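## Task

Every foam block sits above a shelf-edge label carrying its lot number. Any foam block whose lot number shows up on two or more labels in the storeroom must end up on the desk, entirely supported so that nothing droops over the desk's edge. All other foam blocks stay on the shelf they started on. The robot must not topple or be left leaning, or the task fails.

## Robot and tools

ROBOT. A TidyBot++: a wheeled base (0.54 m long, 0.50 m wide, 0.38 m tall) on four driven casters, carrying one seven-joint arm that ends in a two-finger gripper. The shoulder sits 0.12 m ahead of the base centre, 0.68 m off the floor. Link lengths: upper arm 0.42 m, forearm 0.31 m, hand 0.31 m. Cameras: base_camera (fixed on the base) and wrist_camera (looks along the hand). The arm begins folded, hand pointing down, poking up to 0.08 m past the base front.

FRAMES. All positions are metres. Base frame: origin on the floor beneath the base centre, x ahead, y to the left, z up. The odometry frame equals the base frame as it was when the scene began. hand_pose is the point between the finger pads; its z axis runs out along the fingers, and the fingers close along its y axis.

move. One action plus optional cameras and blocking.
- base: an object with any of translate_m (forward positive, -2 to 2 m), strafe_m (left positive, -2 to 2 m), rotate_rad (counter-clockwise from above positive, -6.3 to 6.3 rad). These are offsets relative to where the base stands when the command begins, measured along its axes then.
- joints: absolute targets by name, radians: joint_1_rad (vertical turn of the whole arm, positive is clockwise from above, opposite to heading), joint_2_rad shoulder -2.249 to 2.249, joint_3_rad, joint_4_rad elbow -2.579 to 2.579, joint_5_rad, joint_6_rad wrist -2.099 to 2.099, joint_7_rad; joints 1, 3, 5, 7 turn without limit but take the short way, so send steps under half a turn. gripper_pos 0 (open, about 85 mm gap) to 1 (closed); gap is roughly 85 x (1 - gripper_pos) mm.
- target: one flat list of seven numbers [x, y, z, qw, qx, qy, qz], an absolute hand pose in the base frame, same form as the hand_pose line. With target, joints may hold only gripper_pos.
- speeds: top-speed caps for this action only: translate_m or strafe_m 0.05 to 0.5 m/s (name only one when both are used), rotate_rad 0.1 to 1.57 rad/s.
- blocking: true (default) returns when all motion rests; false returns within about 0.5 s while motion continues.
- cameras: list of base_camera, wrist_camera or all; [] for no images.
No action runs past 15 s; base moves time out at 14 s.

wait(seconds 0 to 10, cameras) lets time pass and reports state. stop(cameras) brakes all running motions. zoom_image(camera, region [x0, y0, x1, y1] in pixels, at most 504 by 504, origin top-left) magnifies part of that camera's newest image; useful for reading lot labels. read_manual gives licence texts only. finished_scene(scene) closes the current scene, given its number; it cannot be reversed.

RESULTS. move reads done or the worst status among motions. base_status, joint_status, hand_status use: done, moving, off_target (rested away from the goal, may still push), stopped, contact_stop, time_out, not_followed, torque_fault, limit_stop_at_motor_heat. hand_status done means within 10 mm and 2 degrees; most hand moves finish off_target within about 3 cm. hand_target is where the hand would be with every joint on target. base_odometry gives x, y and heading (rad, left positive) from wheel counting, so slip looks like travel. base_tilt is in degrees, forward and right positive. motor_effort is percent of motor maximum, peak in brackets. Motor temperatures lists one value per arm joint. Warnings: joint command not followed, pose unreachable, cause:, ARM HIT, MOTOR HOT, OVER-TEMPERATURE FAULT, on_its_own, earlier move. Once a result shows a refused call, an unrequested stop or a torque fault, the remaining move, wait and finished_scene calls in that reply are skipped.

TECHNIQUE. To fix hand position, add (wanted minus measured hand_pose) to the previous target's x, y, z. To keep a loaded hand still, resend hand_target, not hand_pose. Held loads make the arm sag. A hand pointing down reaches at most about 0.94 m high, only near the base. Forward-pointing low poses close in front of the base are unreliable and can drive the arm into the base; no check prevents that. Unreachable poses wander up to 10 s and end time_out. A placed object stops hand_pose from dropping even as commands go lower; watch images and effort.

AVOID. Dropping objects, opening the gripper while things move, slamming or pushing hard into furniture, squeezing an object still resting on something, fast swings with a load. Never drive or turn the base while the arm is snagged above about 0.6 m: the robot can tip. Stretching far out over nearby furniture or swinging sideways while extended can also tip it; retract the arm or back away to right a lean. Torque faults freeze the arm for 10 s; prolonged holding or straining heats motors until they fault. Something may occasionally tug a held object or nudge loose ones.

Each tool is called after "Emit:" by a JSON object that holds its "name" and its "arguments", one argument or row to a line.

## Session

Emit:
{"name": "move", "arguments": {
  "joints": {"joint_6_rad": 0.6},
  "cameras": ["wrist_camera", "base_camera"]
}}

Scene clock: 2.07 s.
Motor temperatures (°C): [38 35 30 37 40 37 42]
move: done
base_odometry: x=+0.000 y=+0.000 heading=+0.000
base_tilt: forward=-0.4 right=+0.6
base_status: not commanded
joint_positions: joint_1_rad=-0.038 joint_2_rad=-0.374 joint_3_rad=+3.113 joint_4_rad=-2.522 joint_5_rad=-0.004 joint_6_rad=+0.545 joint_7_rad=+1.592 gripper_pos=+0.000
joint_status: all done
motor_effort: joint_1_rad=+0(1) joint_2_rad=-6(6) joint_3_rad=+1(1) joint_4_rad=+19(20) joint_5_rad=+1(1) joint_6_rad=+8(9) joint_7_rad=+0(1)
hand_pose: x=+0.5384 y=+0.0302 z=+0.8915 quat_wxyz=(-0.012, +0.718, +0.032, +0.695) (m; base frame)
hand_target: x=+0.5382 y=+0.0303 z=+0.9072 quat_wxyz=(-0.012, +0.699, +0.032, +0.714) (m; base frame)
hand_status: not commanded
pictures: base_camera, wrist_camera
Images, in order (width x height): base_camera 644x364, wrist_camera 644x476.

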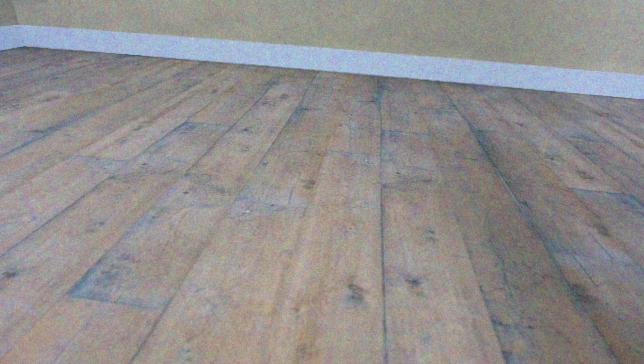

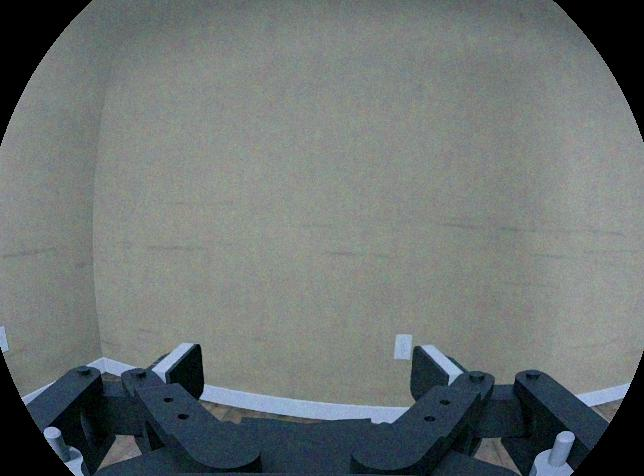

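Emit:
{"name": "move", "arguments": {
  "base": {"rotate_rad": 6.28},
  "blocking": false,
  "cameras": []
}}

Emit:
{"name": "wait", "arguments": {
  "seconds": 0.7,
  "cameras": ["wrist_camera"]
}}

Emit:
{"name": "wait", "arguments": {
  "seconds": 0.75,
  "cameras": ["wrist_camera"]
}}

Emit:
{"name": "wait", "arguments": {
  "seconds": 0.75,
  "cameras": ["wrist_camera"]
}}

Emit:
{"name": "wait", "arguments": {
  "seconds": 0.75,
  "cameras": ["wrist_camera"]
}}

Emit:
{"name": "stop", "arguments": {
  "cameras": ["wrist_camera"]
}}

Scene clock: 2.93 s.
Motor temperatures (°C): [38 35 30 37 40 37 42]
move: moving
base_odometry: x=+0.000 y=+0.000 heading=+0.202
base_tilt: forward=-0.3 right=+0.6
base_status: rotate_rad moving
joint_positions: joint_1_rad=-0.038 joint_2_rad=-0.374 joint_3_rad=+3.113 joint_4_rad=-2.522 joint_5_rad=-0.004 joint_6_rad=+0.545 joint_7_rad=+1.592 gripper_pos=+0.000
joint_status: not commanded
motor_effort: joint_1_rad=-1(1) joint_2_rad=-6(7) joint_3_rad=+0(1) joint_4_rad=+19(20) joint_5_rad=+1(1) joint_6_rad=+9(9) joint_7_rad=+0(1)
hand_pose: x=+0.5384 y=+0.0302 z=+0.8915 quat_wxyz=(-0.012, +0.718, +0.032, +0.695) (m; base frame)
hand_target: x=+0.5382 y=+0.0303 z=+0.9072 quat_wxyz=(-0.012, +0.699, +0.032, +0.714) (m; base frame)
hand_status: not commanded
pictures: none
No camera images: "cameras" was empty.

Scene clock: 3.63 s.
Motor temperatures (°C): [38 35 30 37 40 37 42]
earlier move: moving
base_odometry: x=+0.000 y=+0.000 heading=+1.115
base_tilt: forward=-0.3 right=+0.6
base_status: rotate_rad moving
joint_positions: joint_1_rad=-0.038 joint_2_rad=-0.374 joint_3_rad=+3.113 joint_4_rad=-2.522 joint_5_rad=-0.004 joint_6_rad=+0.545 joint_7_rad=+1.592 gripper_pos=+0.000
joint_status: not commanded
motor_effort: joint_1_rad=-1(1) joint_2_rad=-7(7) joint_3_rad=+1(1) joint_4_rad=+19(20) joint_5_rad=+1(1) joint_6_rad=+9(9) joint_7_rad=+0(1)
hand_pose: x=+0.5384 y=+0.0302 z=+0.8915 quat_wxyz=(-0.012, +0.718, +0.032, +0.695) (m; base frame)
hand_target: x=+0.5382 y=+0.0303 z=+0.9072 quat_wxyz=(-0.012, +0.699, +0.032, +0.714) (m; base frame)
hand_status: not commanded
wait: 0.70 s; no rest
pictures: wrist_camera
Images, in order (width x height): wrist_camera 644x476.

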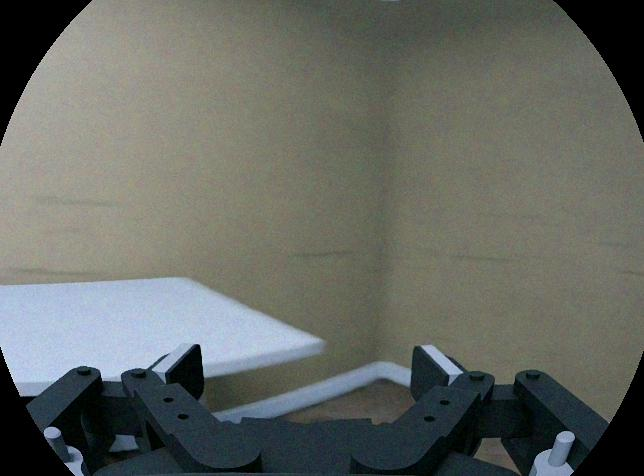

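Scene clock: 4.40 s.
Motor temperatures (°C): [38 35 30 37 40 37 42]
earlier move: moving
base_odometry: x=+0.000 y=+0.000 heading=+2.318
base_tilt: forward=-0.3 right=+0.6
base_status: rotate_rad moving
joint_positions: joint_1_rad=-0.038 joint_2_rad=-0.374 joint_3_rad=+3.113 joint_4_rad=-2.522 joint_5_rad=-0.004 joint_6_rad=+0.545 joint_7_rad=+1.592 gripper_pos=+0.000
joint_status: not commanded
motor_effort: joint_1_rad=-1(1) joint_2_rad=-6(7) joint_3_rad=+1(1) joint_4_rad=+19(20) joint_5_rad=+1(1) joint_6_rad=+8(9) joint_7_rad=+0(1)
hand_pose: x=+0.5384 y=+0.0302 z=+0.8915 quat_wxyz=(-0.012, +0.718, +0.032, +0.695) (m; base frame)
hand_target: x=+0.5382 y=+0.0303 z=+0.9072 quat_wxyz=(-0.012, +0.699, +0.032, +0.714) (m; base frame)
hand_status: not commanded
wait: 0.77 s; no rest
pictures: wrist_camera
Images, in order (width x height): wrist_camera 644x476.

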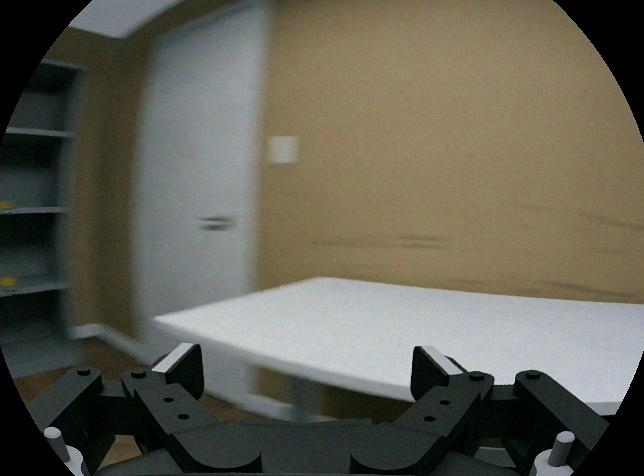

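Scene clock: 5.17 s.
Motor temperatures (°C): [38 35 30 37 40 37 42]
earlier move: moving
base_odometry: x=+0.000 y=+0.000 heading=-2.761
base_tilt: forward=-0.3 right=+0.6
base_status: rotate_rad moving
joint_positions: joint_1_rad=-0.038 joint_2_rad=-0.374 joint_3_rad=+3.113 joint_4_rad=-2.522 joint_5_rad=-0.004 joint_6_rad=+0.545 joint_7_rad=+1.592 gripper_pos=+0.000
joint_status: not commanded
motor_effort: joint_1_rad=+0(1) joint_2_rad=-7(7) joint_3_rad=+0(1) joint_4_rad=+19(20) joint_5_rad=+1(1) joint_6_rad=+8(9) joint_7_rad=+0(1)
hand_pose: x=+0.5384 y=+0.0302 z=+0.8916 quat_wxyz=(-0.012, +0.718, +0.032, +0.695) (m; base frame)
hand_target: x=+0.5382 y=+0.0303 z=+0.9072 quat_wxyz=(-0.012, +0.699, +0.032, +0.714) (m; base frame)
hand_status: not commanded
wait: 0.77 s; no rest
pictures: wrist_camera
Images, in order (width x height): wrist_camera 644x476.

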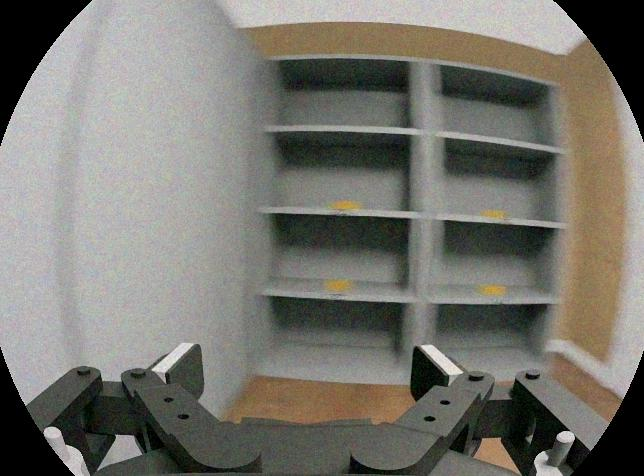

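Scene clock: 5.93 s.
Motor temperatures (°C): [38 35 30 37 40 37 42]
earlier move: moving
base_odometry: x=+0.000 y=+0.000 heading=-1.557
base_tilt: forward=-0.3 right=+0.6
base_status: rotate_rad moving
joint_positions: joint_1_rad=-0.038 joint_2_rad=-0.374 joint_3_rad=+3.113 joint_4_rad=-2.522 joint_5_rad=-0.004 joint_6_rad=+0.545 joint_7_rad=+1.592 gripper_pos=+0.000
joint_status: not commanded
motor_effort: joint_1_rad=+0(1) joint_2_rad=-7(7) joint_3_rad=+1(1) joint_4_rad=+19(20) joint_5_rad=+1(1) joint_6_rad=+9(9) joint_7_rad=+0(1)
hand_pose: x=+0.5384 y=+0.0302 z=+0.8916 quat_wxyz=(-0.012, +0.718, +0.032, +0.695) (m; base frame)
hand_target: x=+0.5382 y=+0.0303 z=+0.9072 quat_wxyz=(-0.012, +0.699, +0.032, +0.714) (m; base frame)
hand_status: not commanded
wait: 0.77 s; no rest
pictures: wrist_camera
Images, in order (width x height): wrist_camera 644x476.

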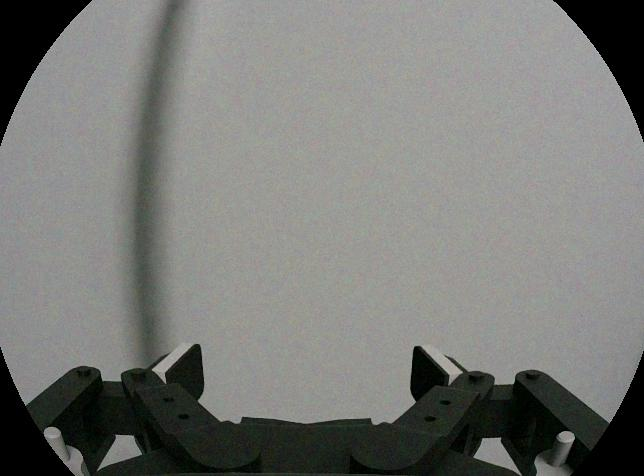

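Scene clock: 7.33 s.
Motor temperatures (°C): [38 35 30 37 40 37 42]
earlier move: stopped
base_odometry: x=+0.000 y=+0.000 heading=-0.764
base_tilt: forward=-0.4 right=+0.6
base_status: rotate_rad stopped (by the wheels' count: +5.519 of +6.280)
joint_positions: joint_1_rad=-0.038 joint_2_rad=-0.374 joint_3_rad=+3.113 joint_4_rad=-2.522 joint_5_rad=-0.004 joint_6_rad=+0.545 joint_7_rad=+1.592 gripper_pos=+0.000
joint_status: not commanded
motor_effort: joint_1_rad=-1(1) joint_2_rad=-6(7) joint_3_rad=+1(2) joint_4_rad=+20(20) joint_5_rad=+1(1) joint_6_rad=+9(9) joint_7_rad=+0(1)
hand_pose: x=+0.5384 y=+0.0302 z=+0.8916 quat_wxyz=(-0.012, +0.718, +0.032, +0.695) (m; base frame)
hand_target: x=+0.5382 y=+0.0303 z=+0.9072 quat_wxyz=(-0.012, +0.699, +0.032, +0.714) (m; base frame)
hand_status: not commanded
pictures: wrist_camera
Images, in order (width x height): wrist_camera 644x476.

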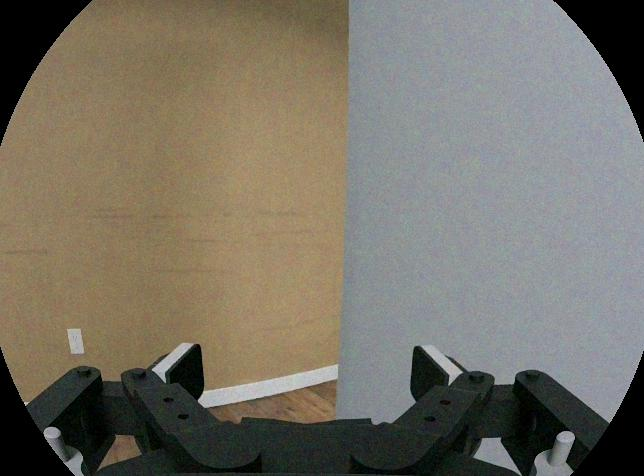

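Emit:
{"name": "move", "arguments": {
  "cameras": ["wrist_camera"]
}}

Scene clock: 8.77 s.
Motor temperatures (°C): [38 35 30 37 40 37 42]
base_odometry: x=+0.000 y=+0.000 heading=-0.764
base_tilt: forward=-0.3 right=+0.6
base_status: rotate_rad stopped (by the wheels' count: +5.519 of +6.280)
joint_positions: joint_1_rad=-0.038 joint_2_rad=-0.374 joint_3_rad=+3.113 joint_4_rad=-2.522 joint_5_rad=-0.004 joint_6_rad=+0.545 joint_7_rad=+1.592 gripper_pos=+0.000
joint_status: not commanded
motor_effort: joint_1_rad=+0(1) joint_2_rad=-6(7) joint_3_rad=+1(2) joint_4_rad=+21(20) joint_5_rad=+1(1) joint_6_rad=+9(9) joint_7_rad=+0(1)
hand_pose: x=+0.5384 y=+0.0302 z=+0.8916 quat_wxyz=(-0.012, +0.718, +0.032, +0.695) (m; base frame)
hand_target: x=+0.5382 y=+0.0303 z=+0.9072 quat_wxyz=(-0.012, +0.699, +0.032, +0.714) (m; base frame)
hand_status: not commanded
pictures: wrist_camera
Images, in order (width x height): wrist_camera 644x476.

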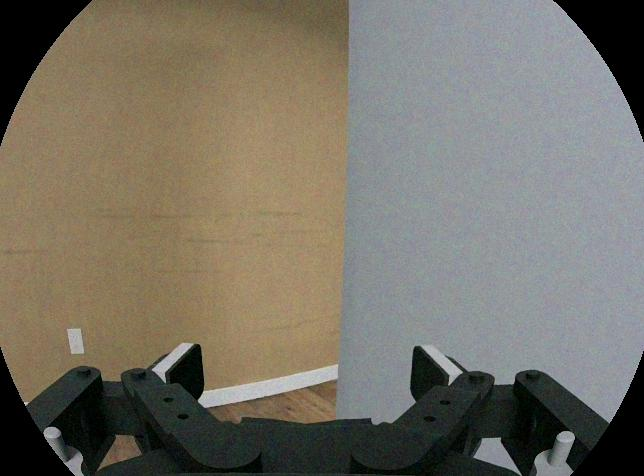

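Emit:
{"name": "move", "arguments": {
  "base": {"translate_m": -0.50, "strafe_m": -0.72, "rotate_rad": -2.176},
  "joints": {"joint_1_rad": -0.40, "joint_6_rad": 0.6, "joint_7_rad": 0.04},
  "cameras": ["wrist_camera"]
}}

Emit:
{"name": "move", "arguments": {
  "joints": {"joint_1_rad": 0.45},
  "cameras": ["wrist_camera"]
}}

Scene clock: 13.50 s.
Motor temperatures (°C): [38 35 30 37 40 37 42]
move: done
base_odometry: x=-0.859 y=-0.174 heading=-2.941
base_tilt: forward=-0.3 right=+0.6
base_status: done
joint_positions: joint_1_rad=-0.399 joint_2_rad=-0.377 joint_3_rad=+3.111 joint_4_rad=-2.520 joint_5_rad=-0.001 joint_6_rad=+0.554 joint_7_rad=+0.083 gripper_pos=+0.000
joint_status: all done
motor_effort: joint_1_rad=+0(8) joint_2_rad=-6(8) joint_3_rad=+1(11) joint_4_rad=+20(29) joint_5_rad=+1(7) joint_6_rad=+9(10) joint_7_rad=+0(2)
hand_pose: x=+0.4999 y=+0.1778 z=+0.8967 quat_wxyz=(-0.571, +0.618, -0.358, +0.406) (m; base frame)
hand_target: x=+0.5003 y=+0.1767 z=+0.9072 quat_wxyz=(-0.591, +0.597, -0.366, +0.401) (m; base frame)
hand_status: not commanded
pictures: wrist_camera
Images, in order (width x height): wrist_camera 644x476.

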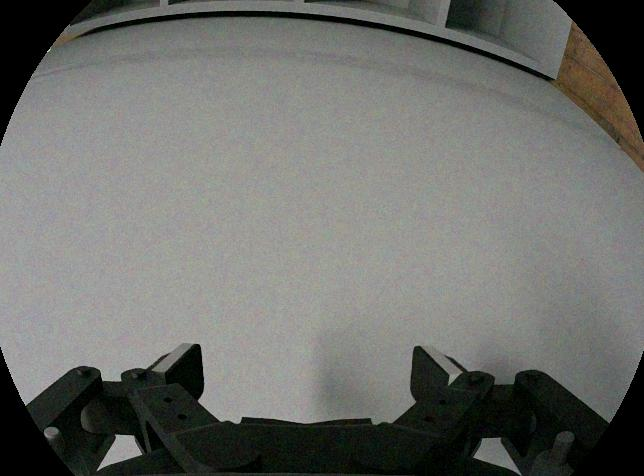

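Scene clock: 15.63 s.
Motor temperatures (°C): [38 35 30 37 40 37 42]
move: done
base_odometry: x=-0.859 y=-0.174 heading=-2.941
base_tilt: forward=-0.3 right=+0.6
base_status: not commanded
joint_positions: joint_1_rad=+0.431 joint_2_rad=-0.377 joint_3_rad=+3.111 joint_4_rad=-2.520 joint_5_rad=-0.001 joint_6_rad=+0.554 joint_7_rad=+0.083 gripper_pos=+0.000
joint_status: all done
motor_effort: joint_1_rad=+0(3) joint_2_rad=-5(7) joint_3_rad=+1(1) joint_4_rad=+20(21) joint_5_rad=+1(1) joint_6_rad=+8(9) joint_7_rad=+0(0)
hand_pose: x=+0.5072 y=-0.1613 z=+0.8967 quat_wxyz=(-0.358, +0.421, -0.576, +0.602) (m; base frame)
hand_target: x=+0.5034 y=-0.1699 z=+0.9072 quat_wxyz=(-0.373, +0.393, -0.579, +0.609) (m; base frame)
hand_status: not commanded
pictures: wrist_camera
Images, in order (width x height): wrist_camera 644x476.

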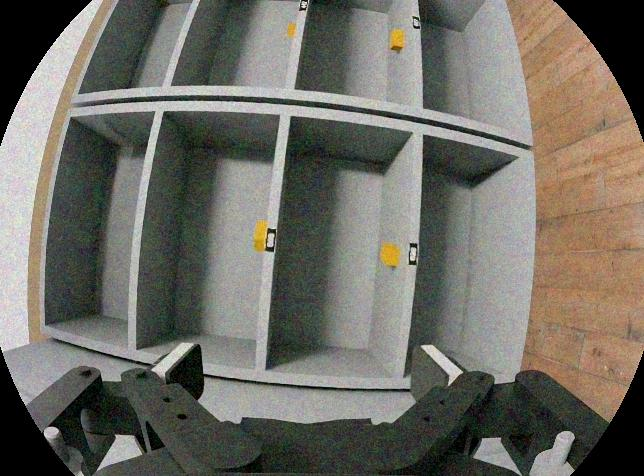

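Emit:
{"name": "zoom_image", "arguments": {
  "camera": "wrist_camera",
  "region": [245, 215, 295, 265]
}}

Emit:
{"name": "zoom_image", "arguments": {
  "camera": "wrist_camera",
  "region": [387, 228, 437, 278]
}}

Emit:
{"name": "zoom_image", "arguments": {
  "camera": "wrist_camera",
  "region": [280, 0, 320, 40]
}}

Emit:
{"name": "zoom_image", "arguments": {
  "camera": "wrist_camera",
  "region": [395, 2, 435, 42]
}}

Scaled by 10.080.

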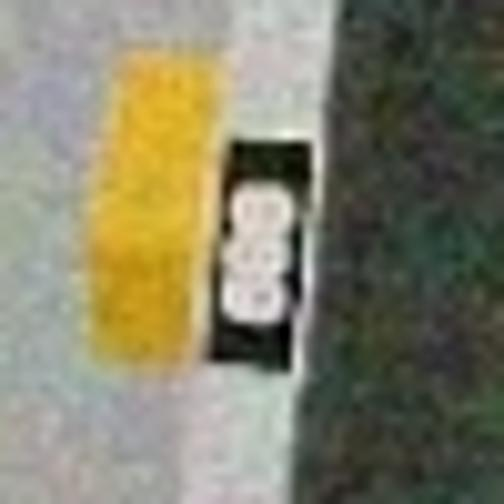

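Scaled by 10.080.

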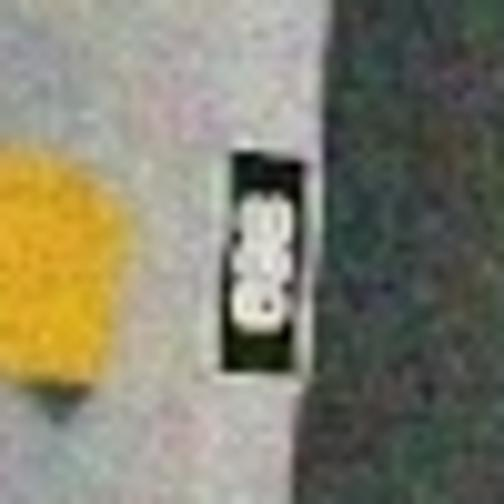

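Scaled by 12.600.

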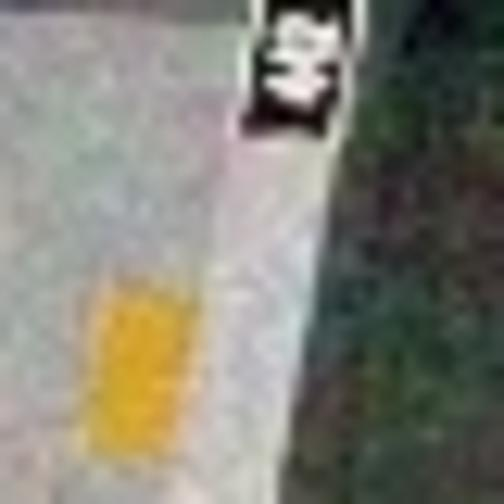

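Scaled by 12.600.

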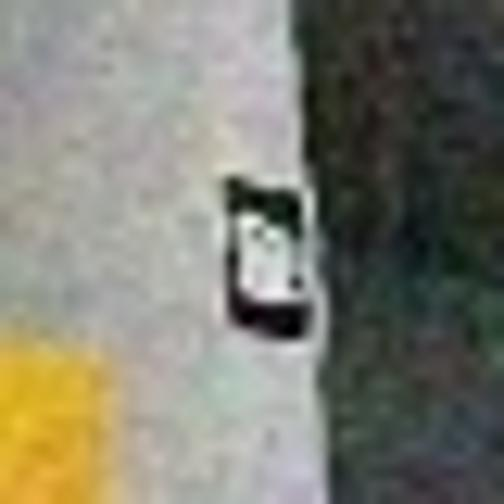

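Emit:
{"name": "move", "arguments": {
  "base": {"translate_m": 0.643, "strafe_m": -0.775, "rotate_rad": -0.37},
  "joints": {"joint_1_rad": -0.435, "joint_7_rad": 0.0},
  "cameras": ["wrist_camera"]
}}

Emit:
{"name": "zoom_image", "arguments": {
  "camera": "wrist_camera",
  "region": [222, 138, 442, 338]
}}

Emit:
{"name": "move", "arguments": {
  "joints": {"joint_1_rad": 0.565},
  "cameras": ["wrist_camera"]
}}

Emit:
{"name": "zoom_image", "arguments": {
  "camera": "wrist_camera",
  "region": [222, 138, 442, 338]
}}

Scene clock: 21.23 s.
Motor temperatures (°C): [38 35 30 37 40 37 42]
move: done
base_odometry: x=-1.644 y=+0.457 heading=+2.971
base_tilt: forward=-0.3 right=+0.6
base_status: done
joint_positions: joint_1_rad=-0.416 joint_2_rad=-0.378 joint_3_rad=+3.111 joint_4_rad=-2.520 joint_5_rad=-0.001 joint_6_rad=+0.554 joint_7_rad=+0.043 gripper_pos=+0.000
joint_status: all done
motor_effort: joint_1_rad=+0(3) joint_2_rad=-5(7) joint_3_rad=+1(3) joint_4_rad=+19(21) joint_5_rad=+1(2) joint_6_rad=+9(9) joint_7_rad=+0(1)
hand_pose: x=+0.4966 y=+0.1840 z=+0.8973 quat_wxyz=(-0.582, +0.613, -0.364, +0.390) (m; base frame)
hand_target: x=+0.4939 y=+0.1899 z=+0.9072 quat_wxyz=(-0.605, +0.596, -0.367, +0.379) (m; base frame)
hand_status: not commanded
pictures: wrist_camera
Images, in order (width x height): wrist_camera 644x476.

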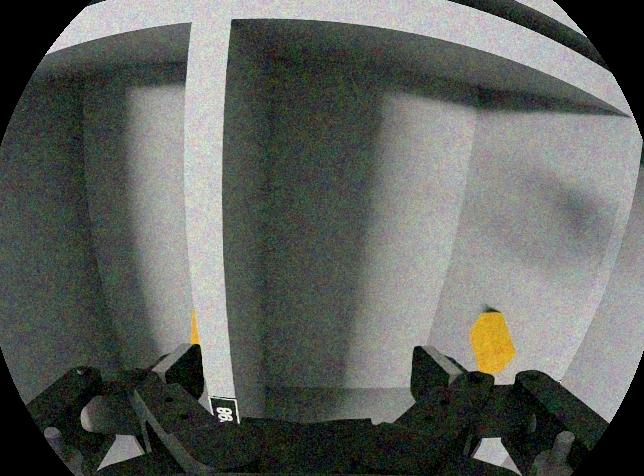

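Scaled by 2.291.

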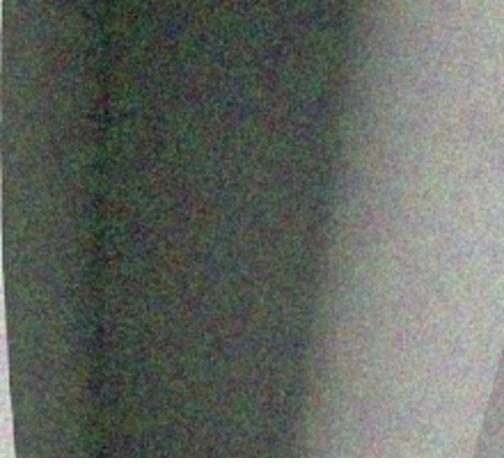

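Scene clock: 23.50 s.
Motor temperatures (°C): [38 35 30 37 40 37 42]
move: done
base_odometry: x=-1.644 y=+0.457 heading=+2.971
base_tilt: forward=-0.3 right=+0.6
base_status: not commanded
joint_positions: joint_1_rad=+0.546 joint_2_rad=-0.378 joint_3_rad=+3.111 joint_4_rad=-2.520 joint_5_rad=-0.001 joint_6_rad=+0.554 joint_7_rad=+0.043 gripper_pos=+0.000
joint_status: all done
motor_effort: joint_1_rad=+0(2) joint_2_rad=-5(7) joint_3_rad=+1(1) joint_4_rad=+20(21) joint_5_rad=+1(1) joint_6_rad=+9(9) joint_7_rad=+0(1)
hand_pose: x=+0.4858 y=-0.2047 z=+0.8973 quat_wxyz=(-0.336, +0.375, -0.607, +0.615) (m; base frame)
hand_target: x=+0.4814 y=-0.2129 z=+0.9072 quat_wxyz=(-0.350, +0.347, -0.608, +0.623) (m; base frame)
hand_status: not commanded
pictures: wrist_camera
Images, in order (width x height): wrist_camera 644x476.

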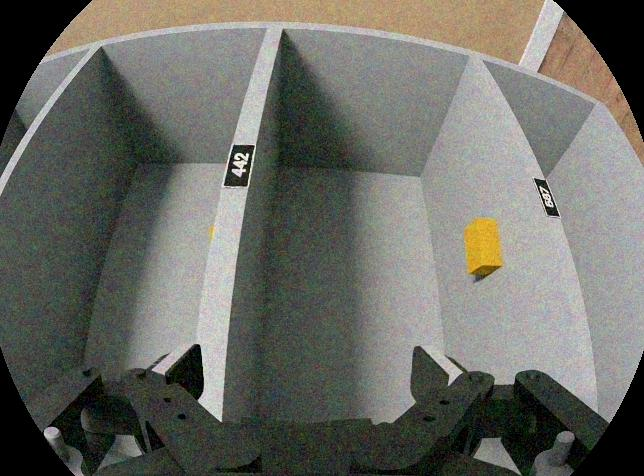

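Scaled by 2.291.

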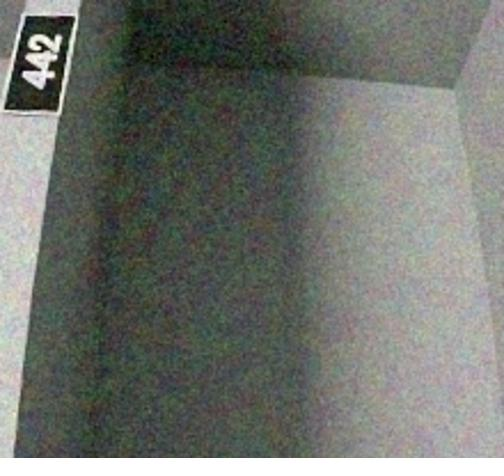

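Emit:
{"name": "zoom_image", "arguments": {
  "camera": "wrist_camera",
  "region": [515, 165, 575, 225]
}}

Emit:
{"name": "zoom_image", "arguments": {
  "camera": "wrist_camera",
  "region": [205, 135, 265, 195]
}}

Emit:
{"name": "move", "arguments": {
  "base": {"strafe_m": 0.3},
  "joints": {"joint_1_rad": -0.5},
  "cameras": ["wrist_camera"]
}}

Scaled by 8.400.

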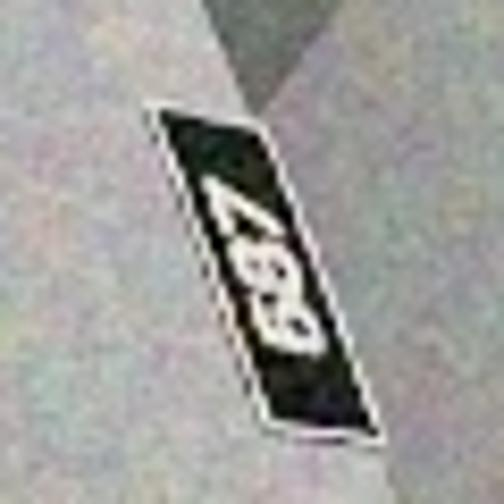

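Scaled by 8.400.

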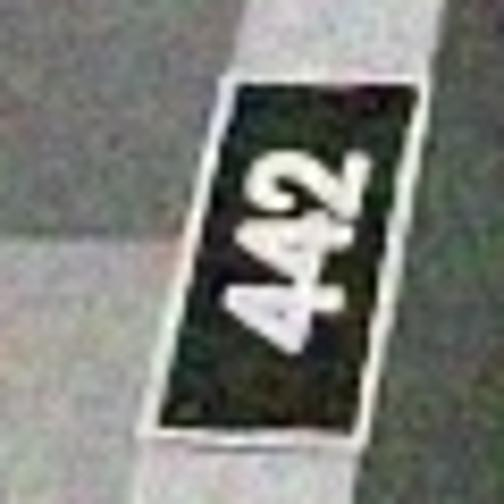

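Scene clock: 26.60 s.
Motor temperatures (°C): [38 35 30 37 40 37 42]
move: done
base_odometry: x=-1.695 y=+0.162 heading=+2.970
base_tilt: forward=-0.3 right=+0.6
base_status: done
joint_positions: joint_1_rad=-0.481 joint_2_rad=-0.378 joint_3_rad=+3.111 joint_4_rad=-2.520 joint_5_rad=-0.001 joint_6_rad=+0.554 joint_7_rad=+0.043 gripper_pos=+0.000
joint_status: all done
motor_effort: joint_1_rad=-1(2) joint_2_rad=-6(7) joint_3_rad=+1(2) joint_4_rad=+19(21) joint_5_rad=+1(2) joint_6_rad=+8(9) joint_7_rad=+0(0)
hand_pose: x=+0.4838 y=+0.2083 z=+0.8973 quat_wxyz=(-0.595, +0.625, -0.344, +0.371) (m; base frame)
hand_target: x=+0.4808 y=+0.2138 z=+0.9072 quat_wxyz=(-0.617, +0.608, -0.348, +0.359) (m; base frame)
hand_status: not commanded
pictures: wrist_camera
Images, in order (width x height): wrist_camera 644x476.

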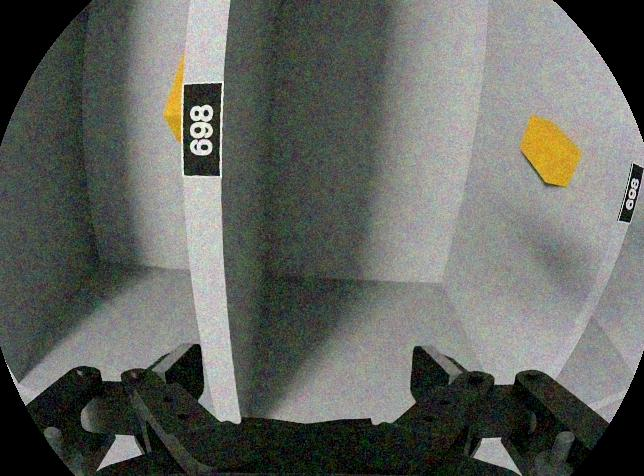

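Emit:
{"name": "zoom_image", "arguments": {
  "camera": "wrist_camera",
  "region": [600, 155, 644, 230]
}}

Emit:
{"name": "zoom_image", "arguments": {
  "camera": "wrist_camera",
  "region": [170, 75, 240, 185]
}}

Scaled by 6.720.

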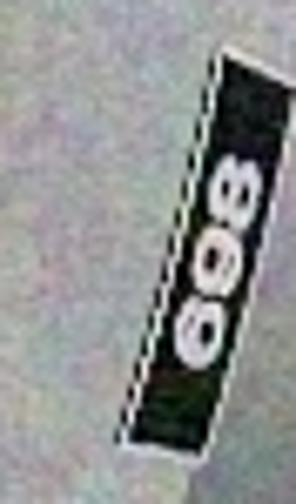

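Scaled by 4.582.

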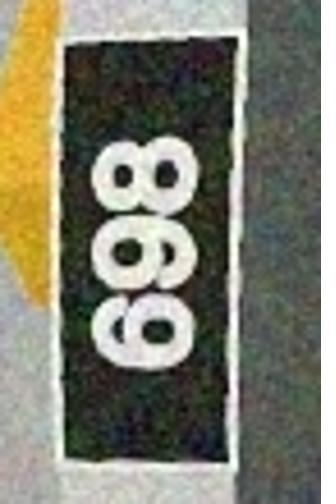

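Emit:
{"name": "move", "arguments": {
  "joints": {"joint_6_rad": 0.0},
  "cameras": ["wrist_camera"]
}}

Emit:
{"name": "zoom_image", "arguments": {
  "camera": "wrist_camera",
  "region": [390, 120, 530, 260]
}}

Scene clock: 29.83 s.
Motor temperatures (°C): [38 35 30 37 40 37 42]
move: done
base_odometry: x=-1.695 y=+0.162 heading=+2.970
base_tilt: forward=-0.3 right=+0.6
base_status: not commanded
joint_positions: joint_1_rad=-0.481 joint_2_rad=-0.378 joint_3_rad=+3.111 joint_4_rad=-2.520 joint_5_rad=-0.001 joint_6_rad=+0.038 joint_7_rad=+0.043 gripper_pos=+0.000
joint_status: all done
motor_effort: joint_1_rad=+0(1) joint_2_rad=-5(6) joint_3_rad=+1(1) joint_4_rad=+19(21) joint_5_rad=+1(1) joint_6_rad=+8(10) joint_7_rad=+0(0)
hand_pose: x=+0.4470 y=+0.1859 z=+0.7447 quat_wxyz=(-0.420, +0.759, -0.421, +0.264) (m; base frame)
hand_target: x=+0.4373 y=+0.1873 z=+0.7304 quat_wxyz=(-0.410, +0.763, -0.438, +0.240) (m; base frame)
hand_status: not commanded
pictures: wrist_camera
Images, in order (width x height): wrist_camera 644x476.

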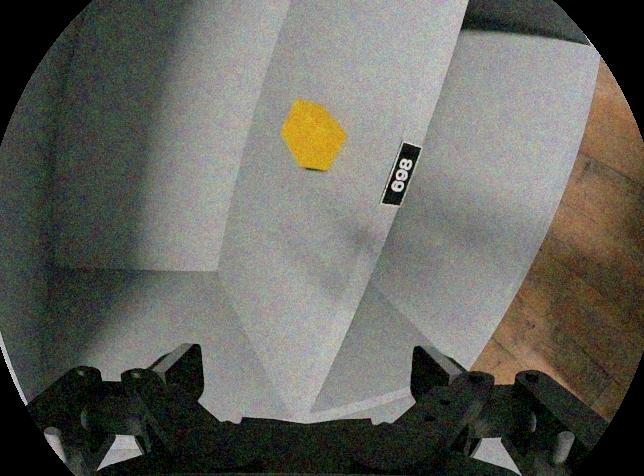

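Scaled by 3.600.

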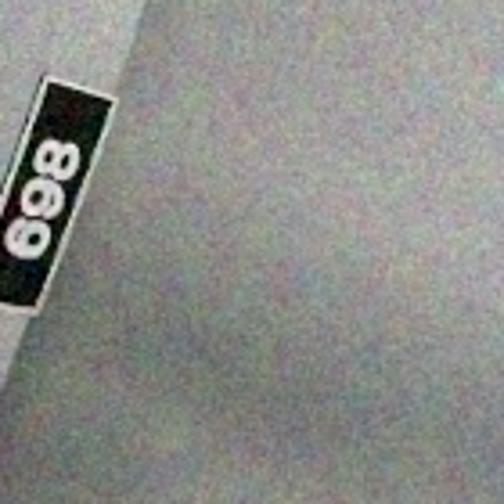

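Emit:
{"name": "move", "arguments": {
  "base": {"translate_m": -0.17, "strafe_m": 0.17},
  "joints": {"joint_1_rad": 0.065, "joint_2_rad": -0.305, "joint_4_rad": -1.2, "joint_6_rad": -1.15, "joint_7_rad": 1.58},
  "cameras": ["wrist_camera"]
}}

Scene clock: 34.97 s.
Motor temperatures (°C): [38 35 30 37 40 37 42]
move: done
base_odometry: x=-1.556 y=-0.035 heading=+2.970
base_tilt: forward=-0.4 right=+0.6
base_status: done
joint_positions: joint_1_rad=+0.045 joint_2_rad=-0.325 joint_3_rad=+3.110 joint_4_rad=-1.214 joint_5_rad=-0.001 joint_6_rad=-1.100 joint_7_rad=+1.535 gripper_pos=+0.000
joint_status: all done
motor_effort: joint_1_rad=+0(2) joint_2_rad=-6(9) joint_3_rad=+1(3) joint_4_rad=+18(23) joint_5_rad=+1(1) joint_6_rad=+9(9) joint_7_rad=+0(1)
hand_pose: x=+0.5129 y=+0.0000 z=+1.1518 quat_wxyz=(-0.002, +0.838, -0.019, +0.545) (m; base frame)
hand_target: x=+0.5146 y=-0.0082 z=+1.1375 quat_wxyz=(+0.014, +0.853, -0.010, +0.521) (m; base frame)
hand_status: not commanded
pictures: wrist_camera
Images, in order (width x height): wrist_camera 644x476.

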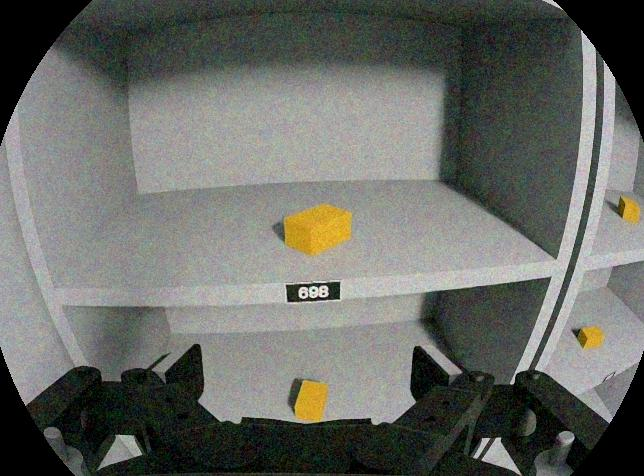

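Emit:
{"name": "zoom_image", "arguments": {
  "camera": "wrist_camera",
  "region": [268, 190, 368, 310]
}}

Emit:
{"name": "zoom_image", "arguments": {
  "camera": "wrist_camera",
  "region": [268, 360, 348, 430]
}}

Scaled by 4.200.

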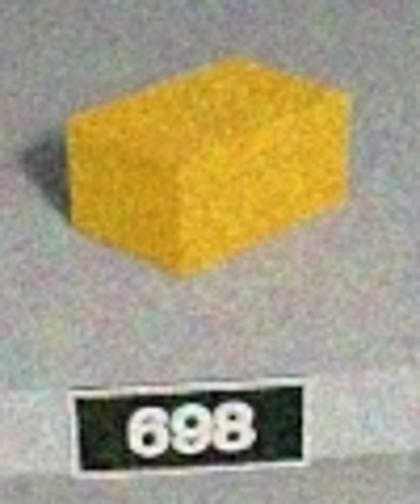

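Scaled by 6.300.

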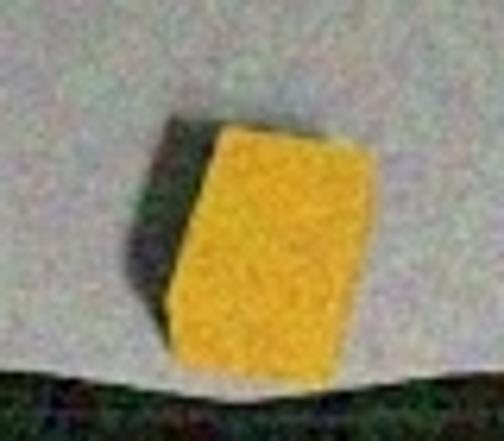

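Emit:
{"name": "move", "arguments": {
  "base": {"translate_m": 0.366, "strafe_m": 0.157},
  "joints": {"joint_1_rad": 0.065, "joint_2_rad": 0.205, "joint_4_rad": -0.636, "joint_5_rad": 0.70, "joint_6_rad": -1.69, "joint_7_rad": 0.91},
  "cameras": ["wrist_camera"]
}}

Scene clock: 42.47 s.
Motor temperatures (°C): [38 35 30 37 40 37 42]
move: done
base_odometry: x=-1.944 y=-0.128 heading=+2.971
base_tilt: forward=-0.3 right=+0.6
base_status: done
joint_positions: joint_1_rad=+0.049 joint_2_rad=+0.203 joint_3_rad=+3.110 joint_4_rad=-0.654 joint_5_rad=+0.632 joint_6_rad=-1.639 joint_7_rad=+0.954 gripper_pos=+0.000
joint_status: all done
motor_effort: joint_1_rad=+0(2) joint_2_rad=-22(28) joint_3_rad=+1(2) joint_4_rad=+16(19) joint_5_rad=+5(6) joint_6_rad=+5(9) joint_7_rad=+0(1)
hand_pose: x=+0.5857 y=-0.1936 z=+1.0952 quat_wxyz=(+0.183, +0.820, -0.395, +0.372) (m; base frame)
hand_target: x=+0.5611 y=-0.2167 z=+1.1012 quat_wxyz=(+0.208, +0.794, -0.440, +0.363) (m; base frame)
hand_status: not commanded
pictures: wrist_camera
Images, in order (width x height): wrist_camera 644x476.

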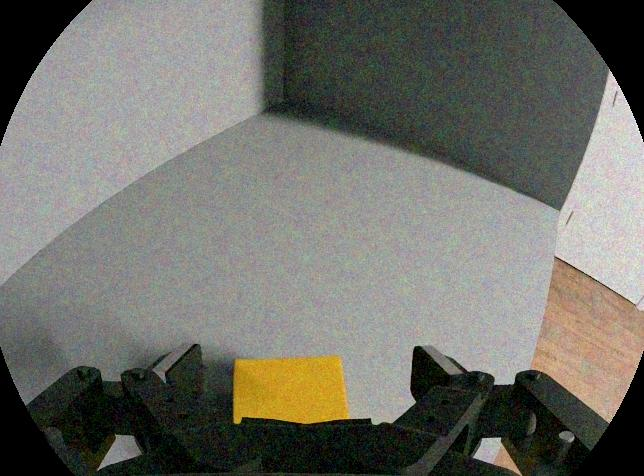

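Emit:
{"name": "move", "arguments": {
  "base": {"strafe_m": 0.018},
  "joints": {"joint_2_rad": 0.06, "joint_4_rad": -1.14, "joint_5_rad": 0.72, "joint_6_rad": -1.325, "joint_7_rad": 0.71},
  "cameras": ["wrist_camera"]
}}

Scene clock: 45.30 s.
Motor temperatures (°C): [38 35 30 37 40 37 42]
move: done
base_odometry: x=-1.947 y=-0.145 heading=+2.971
base_tilt: forward=-0.3 right=+0.6
base_status: done
joint_positions: joint_1_rad=+0.055 joint_2_rad=+0.070 joint_3_rad=+3.110 joint_4_rad=-1.110 joint_5_rad=+0.654 joint_6_rad=-1.382 joint_7_rad=+0.755 gripper_pos=+0.000
joint_status: all done
motor_effort: joint_1_rad=+0(2) joint_2_rad=-20(25) joint_3_rad=+0(2) joint_4_rad=+19(19) joint_5_rad=+6(6) joint_6_rad=+5(6) joint_7_rad=+0(1)
hand_pose: x=+0.5806 y=-0.1965 z=+1.0186 quat_wxyz=(+0.189, +0.816, -0.400, +0.372) (m; base frame)
hand_target: x=+0.5823 y=-0.2153 z=+1.0311 quat_wxyz=(+0.208, +0.794, -0.407, +0.401) (m; base frame)
hand_status: not commanded
pictures: wrist_camera
Images, in order (width x height): wrist_camera 644x476.

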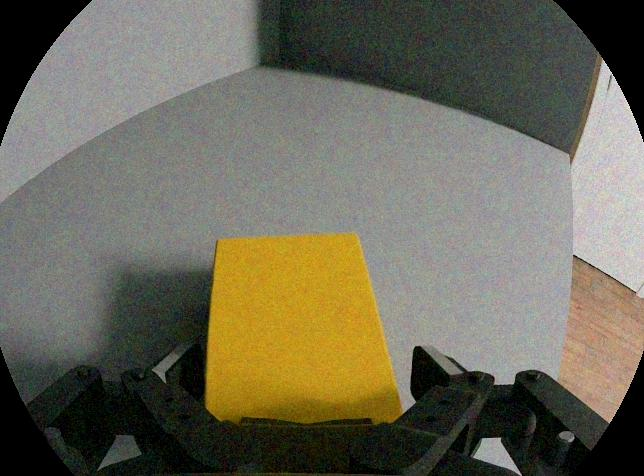

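Emit:
{"name": "move", "arguments": {
  "joints": {"gripper_pos": 0.45},
  "cameras": ["wrist_camera"]
}}

Scene clock: 46.30 s.
Motor temperatures (°C): [38 35 30 37 40 37 42]
move: off_target
base_odometry: x=-1.947 y=-0.145 heading=+2.971
base_tilt: forward=-0.3 right=+0.6
base_status: not commanded
joint_positions: joint_1_rad=+0.055 joint_2_rad=+0.066 joint_3_rad=+3.110 joint_4_rad=-1.112 joint_5_rad=+0.655 joint_6_rad=-1.374 joint_7_rad=+0.753 gripper_pos=+0.376
joint_status: gripper_pos off_target (ended at +0.376, target +0.450)
motor_effort: joint_1_rad=-1(1) joint_2_rad=-20(21) joint_3_rad=+0(1) joint_4_rad=+18(19) joint_5_rad=+6(6) joint_6_rad=+5(5) joint_7_rad=+0(1)
hand_pose: x=+0.5811 y=-0.1965 z=+1.0209 quat_wxyz=(+0.188, +0.814, -0.399, +0.377) (m; base frame)
hand_target: x=+0.5823 y=-0.2153 z=+1.0311 quat_wxyz=(+0.208, +0.794, -0.407, +0.401) (m; base frame)
hand_status: not commanded
pictures: wrist_camera
Images, in order (width x height): wrist_camera 644x476.

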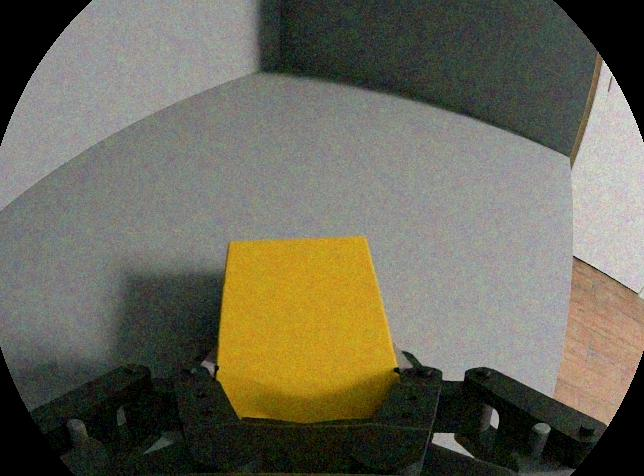

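Emit:
{"name": "move", "arguments": {
  "joints": {"joint_2_rad": 0.205, "joint_4_rad": -0.636, "joint_5_rad": 0.70, "joint_6_rad": -1.69, "joint_7_rad": 0.91, "gripper_pos": 0.6},
  "cameras": ["wrist_camera"]
}}

Emit:
{"name": "move", "arguments": {
  "base": {"translate_m": -0.99, "strafe_m": -0.575},
  "blocking": false,
  "cameras": []
}}

Emit:
{"name": "wait", "arguments": {
  "seconds": 0.7,
  "cameras": []
}}

Emit:
{"name": "move", "arguments": {
  "joints": {"joint_1_rad": 1.636, "joint_2_rad": 0.148, "joint_4_rad": -1.672, "joint_5_rad": -0.03, "joint_6_rad": -0.449, "joint_7_rad": 1.60},
  "cameras": ["wrist_camera", "base_camera"]
}}

Scene clock: 49.37 s.
Motor temperatures (°C): [37 35 30 37 40 37 42]
move: off_target
base_odometry: x=-1.947 y=-0.145 heading=+2.971
base_tilt: forward=-0.3 right=+0.6
base_status: not commanded
joint_positions: joint_1_rad=+0.055 joint_2_rad=+0.178 joint_3_rad=+3.110 joint_4_rad=-0.654 joint_5_rad=+0.655 joint_6_rad=-1.638 joint_7_rad=+0.866 gripper_pos=+0.376
joint_status: gripper_pos off_target (ended at +0.376, target +0.600); the others done
motor_effort: joint_1_rad=-1(1) joint_2_rad=-21(22) joint_3_rad=+1(1) joint_4_rad=+15(20) joint_5_rad=+5(7) joint_6_rad=+6(7) joint_7_rad=+0(2)
hand_pose: x=+0.5711 y=-0.2014 z=+1.1106 quat_wxyz=(+0.172, +0.790, -0.438, +0.392) (m; base frame)
hand_target: x=+0.5611 y=-0.2167 z=+1.1012 quat_wxyz=(+0.208, +0.794, -0.440, +0.363) (m; base frame)
hand_status: not commanded
pictures: wrist_camera
Images, in order (width x height): wrist_camera 644x476.

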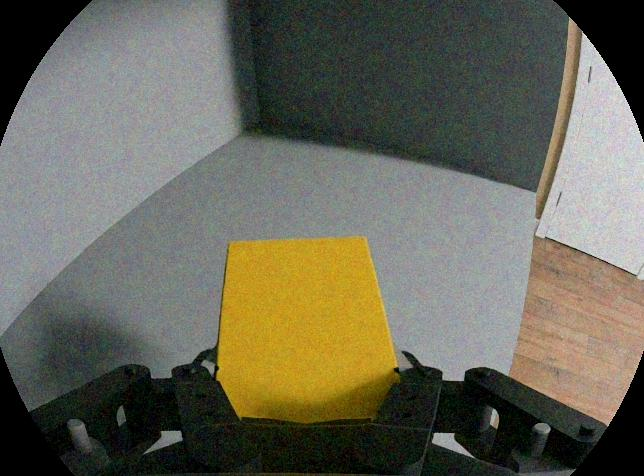

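Scene clock: 49.87 s.
Motor temperatures (°C): [37 35 30 37 40 37 42]
move: moving
base_odometry: x=-1.882 y=-0.122 heading=+2.971
base_tilt: forward=-0.3 right=+0.6
base_status: translate_m moving; strafe_m moving
joint_positions: joint_1_rad=+0.055 joint_2_rad=+0.193 joint_3_rad=+3.110 joint_4_rad=-0.653 joint_5_rad=+0.655 joint_6_rad=-1.639 joint_7_rad=+0.867 gripper_pos=+0.376
joint_status: not commanded
motor_effort: joint_1_rad=+0(1) joint_2_rad=-25(25) joint_3_rad=+1(2) joint_4_rad=+17(17) joint_5_rad=+6(6) joint_6_rad=+5(6) joint_7_rad=+0(1)
hand_pose: x=+0.5773 y=-0.2017 z=+1.1035 quat_wxyz=(+0.176, +0.794, -0.437, +0.385) (m; base frame)
hand_target: x=+0.5611 y=-0.2167 z=+1.1012 quat_wxyz=(+0.208, +0.794, -0.440, +0.363) (m; base frame)
hand_status: not commanded
pictures: none
No camera images: "cameras" was empty.

Scene clock: 50.57 s.
Motor temperatures (°C): [37 35 30 37 40 37 42]
earlier move: moving
base_odometry: x=-1.592 y=-0.014 heading=+2.970
base_tilt: forward=-0.3 right=+0.6
base_status: translate_m moving; strafe_m moving
joint_positions: joint_1_rad=+0.055 joint_2_rad=+0.193 joint_3_rad=+3.110 joint_4_rad=-0.652 joint_5_rad=+0.655 joint_6_rad=-1.642 joint_7_rad=+0.867 gripper_pos=+0.376
joint_status: not commanded
motor_effort: joint_1_rad=+0(1) joint_2_rad=-23(25) joint_3_rad=+1(2) joint_4_rad=+16(17) joint_5_rad=+5(6) joint_6_rad=+5(6) joint_7_rad=+0(1)
hand_pose: x=+0.5768 y=-0.2017 z=+1.1032 quat_wxyz=(+0.176, +0.794, -0.437, +0.384) (m; base frame)
hand_target: x=+0.5611 y=-0.2167 z=+1.1012 quat_wxyz=(+0.208, +0.794, -0.440, +0.363) (m; base frame)
hand_status: not commanded
wait: 0.70 s; no rest
pictures: none
No camera images: "cameras" was empty.

Scene clock: 53.67 s.
Motor temperatures (°C): [37 35 30 37 40 37 42]
move: done
base_odometry: x=-0.874 y=+0.253 heading=+2.970
base_tilt: forward=-0.4 right=+0.6
base_status: done
joint_positions: joint_1_rad=+1.620 joint_2_rad=+0.156 joint_3_rad=+3.113 joint_4_rad=-1.641 joint_5_rad=+0.041 joint_6_rad=-0.507 joint_7_rad=+1.556 gripper_pos=+0.376
joint_status: all done
motor_effort: joint_1_rad=+0(4) joint_2_rad=-26(29) joint_3_rad=+0(2) joint_4_rad=+21(22) joint_5_rad=+1(7) joint_6_rad=+7(8) joint_7_rad=+0(1)
hand_pose: x=+0.1009 y=-0.6024 z=+0.8186 quat_wxyz=(+0.298, +0.642, -0.650, +0.277) (m; base frame)
hand_target: x=+0.1016 y=-0.6046 z=+0.8205 quat_wxyz=(+0.299, +0.631, -0.650, +0.299) (m; base frame)
hand_status: not commanded
pictures: base_camera, wrist_camera
Images, in order (width x height): base_camera 644x364, wrist_camera 644x476.

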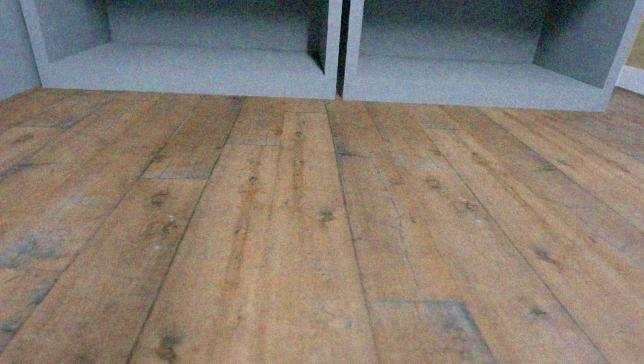

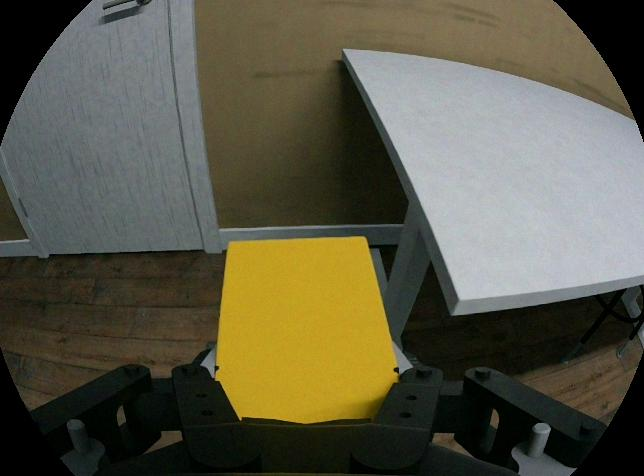

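Emit:
{"name": "move", "arguments": {
  "base": {"translate_m": -0.29, "strafe_m": -0.27},
  "joints": {"joint_2_rad": 0.24, "joint_6_rad": -0.345},
  "cameras": ["wrist_camera"]
}}

Emit:
{"name": "move", "arguments": {
  "joints": {"joint_2_rad": 0.34, "joint_6_rad": -0.245},
  "cameras": ["wrist_camera"]
}}

Scene clock: 57.50 s.
Motor temperatures (°C): [37 35 30 37 40 37 42]
move: done
base_odometry: x=-0.541 y=+0.469 heading=+2.969
base_tilt: forward=-0.4 right=+0.6
base_status: done
joint_positions: joint_1_rad=+1.630 joint_2_rad=+0.224 joint_3_rad=+3.113 joint_4_rad=-1.648 joint_5_rad=+0.038 joint_6_rad=-0.397 joint_7_rad=+1.557 gripper_pos=+0.376
joint_status: all done
motor_effort: joint_1_rad=-1(2) joint_2_rad=-27(30) joint_3_rad=+0(2) joint_4_rad=+20(22) joint_5_rad=+1(1) joint_6_rad=+7(9) joint_7_rad=+0(1)
hand_pose: x=+0.0955 y=-0.6315 z=+0.7992 quat_wxyz=(+0.309, +0.634, -0.647, +0.288) (m; base frame)
hand_target: x=+0.0991 y=-0.6365 z=+0.7883 quat_wxyz=(+0.303, +0.628, -0.650, +0.302) (m; base frame)
hand_status: not commanded
pictures: wrist_camera
Images, in order (width x height): wrist_camera 644x476.

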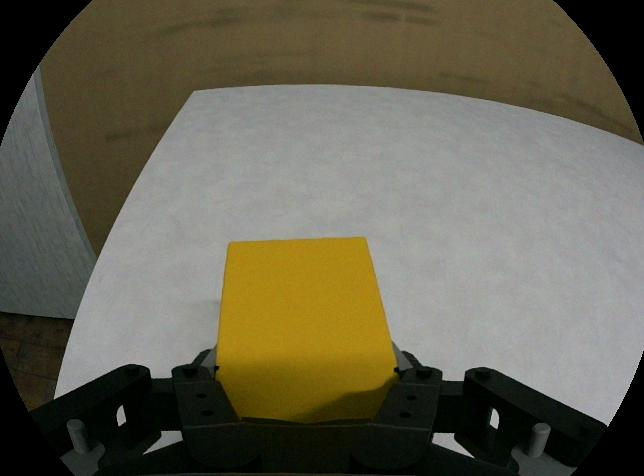

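Scene clock: 58.73 s.
Motor temperatures (°C): [37 35 30 37 40 37 42]
move: done
base_odometry: x=-0.541 y=+0.469 heading=+2.969
base_tilt: forward=-0.3 right=+0.6
base_status: not commanded
joint_positions: joint_1_rad=+1.630 joint_2_rad=+0.325 joint_3_rad=+3.113 joint_4_rad=-1.649 joint_5_rad=+0.038 joint_6_rad=-0.300 joint_7_rad=+1.557 gripper_pos=+0.376
joint_status: all done
motor_effort: joint_1_rad=+0(1) joint_2_rad=-31(33) joint_3_rad=+0(1) joint_4_rad=+19(21) joint_5_rad=+1(1) joint_6_rad=+7(8) joint_7_rad=+0(1)
hand_pose: x=+0.0953 y=-0.6601 z=+0.7556 quat_wxyz=(+0.306, +0.636, -0.648, +0.288) (m; base frame)
hand_target: x=+0.0967 y=-0.6647 z=+0.7473 quat_wxyz=(+0.303, +0.626, -0.651, +0.302) (m; base frame)
hand_status: not commanded
pictures: wrist_camera
Images, in order (width x height): wrist_camera 644x476.

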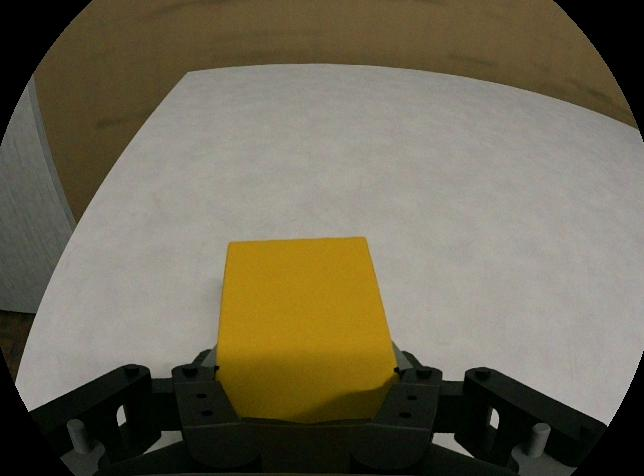

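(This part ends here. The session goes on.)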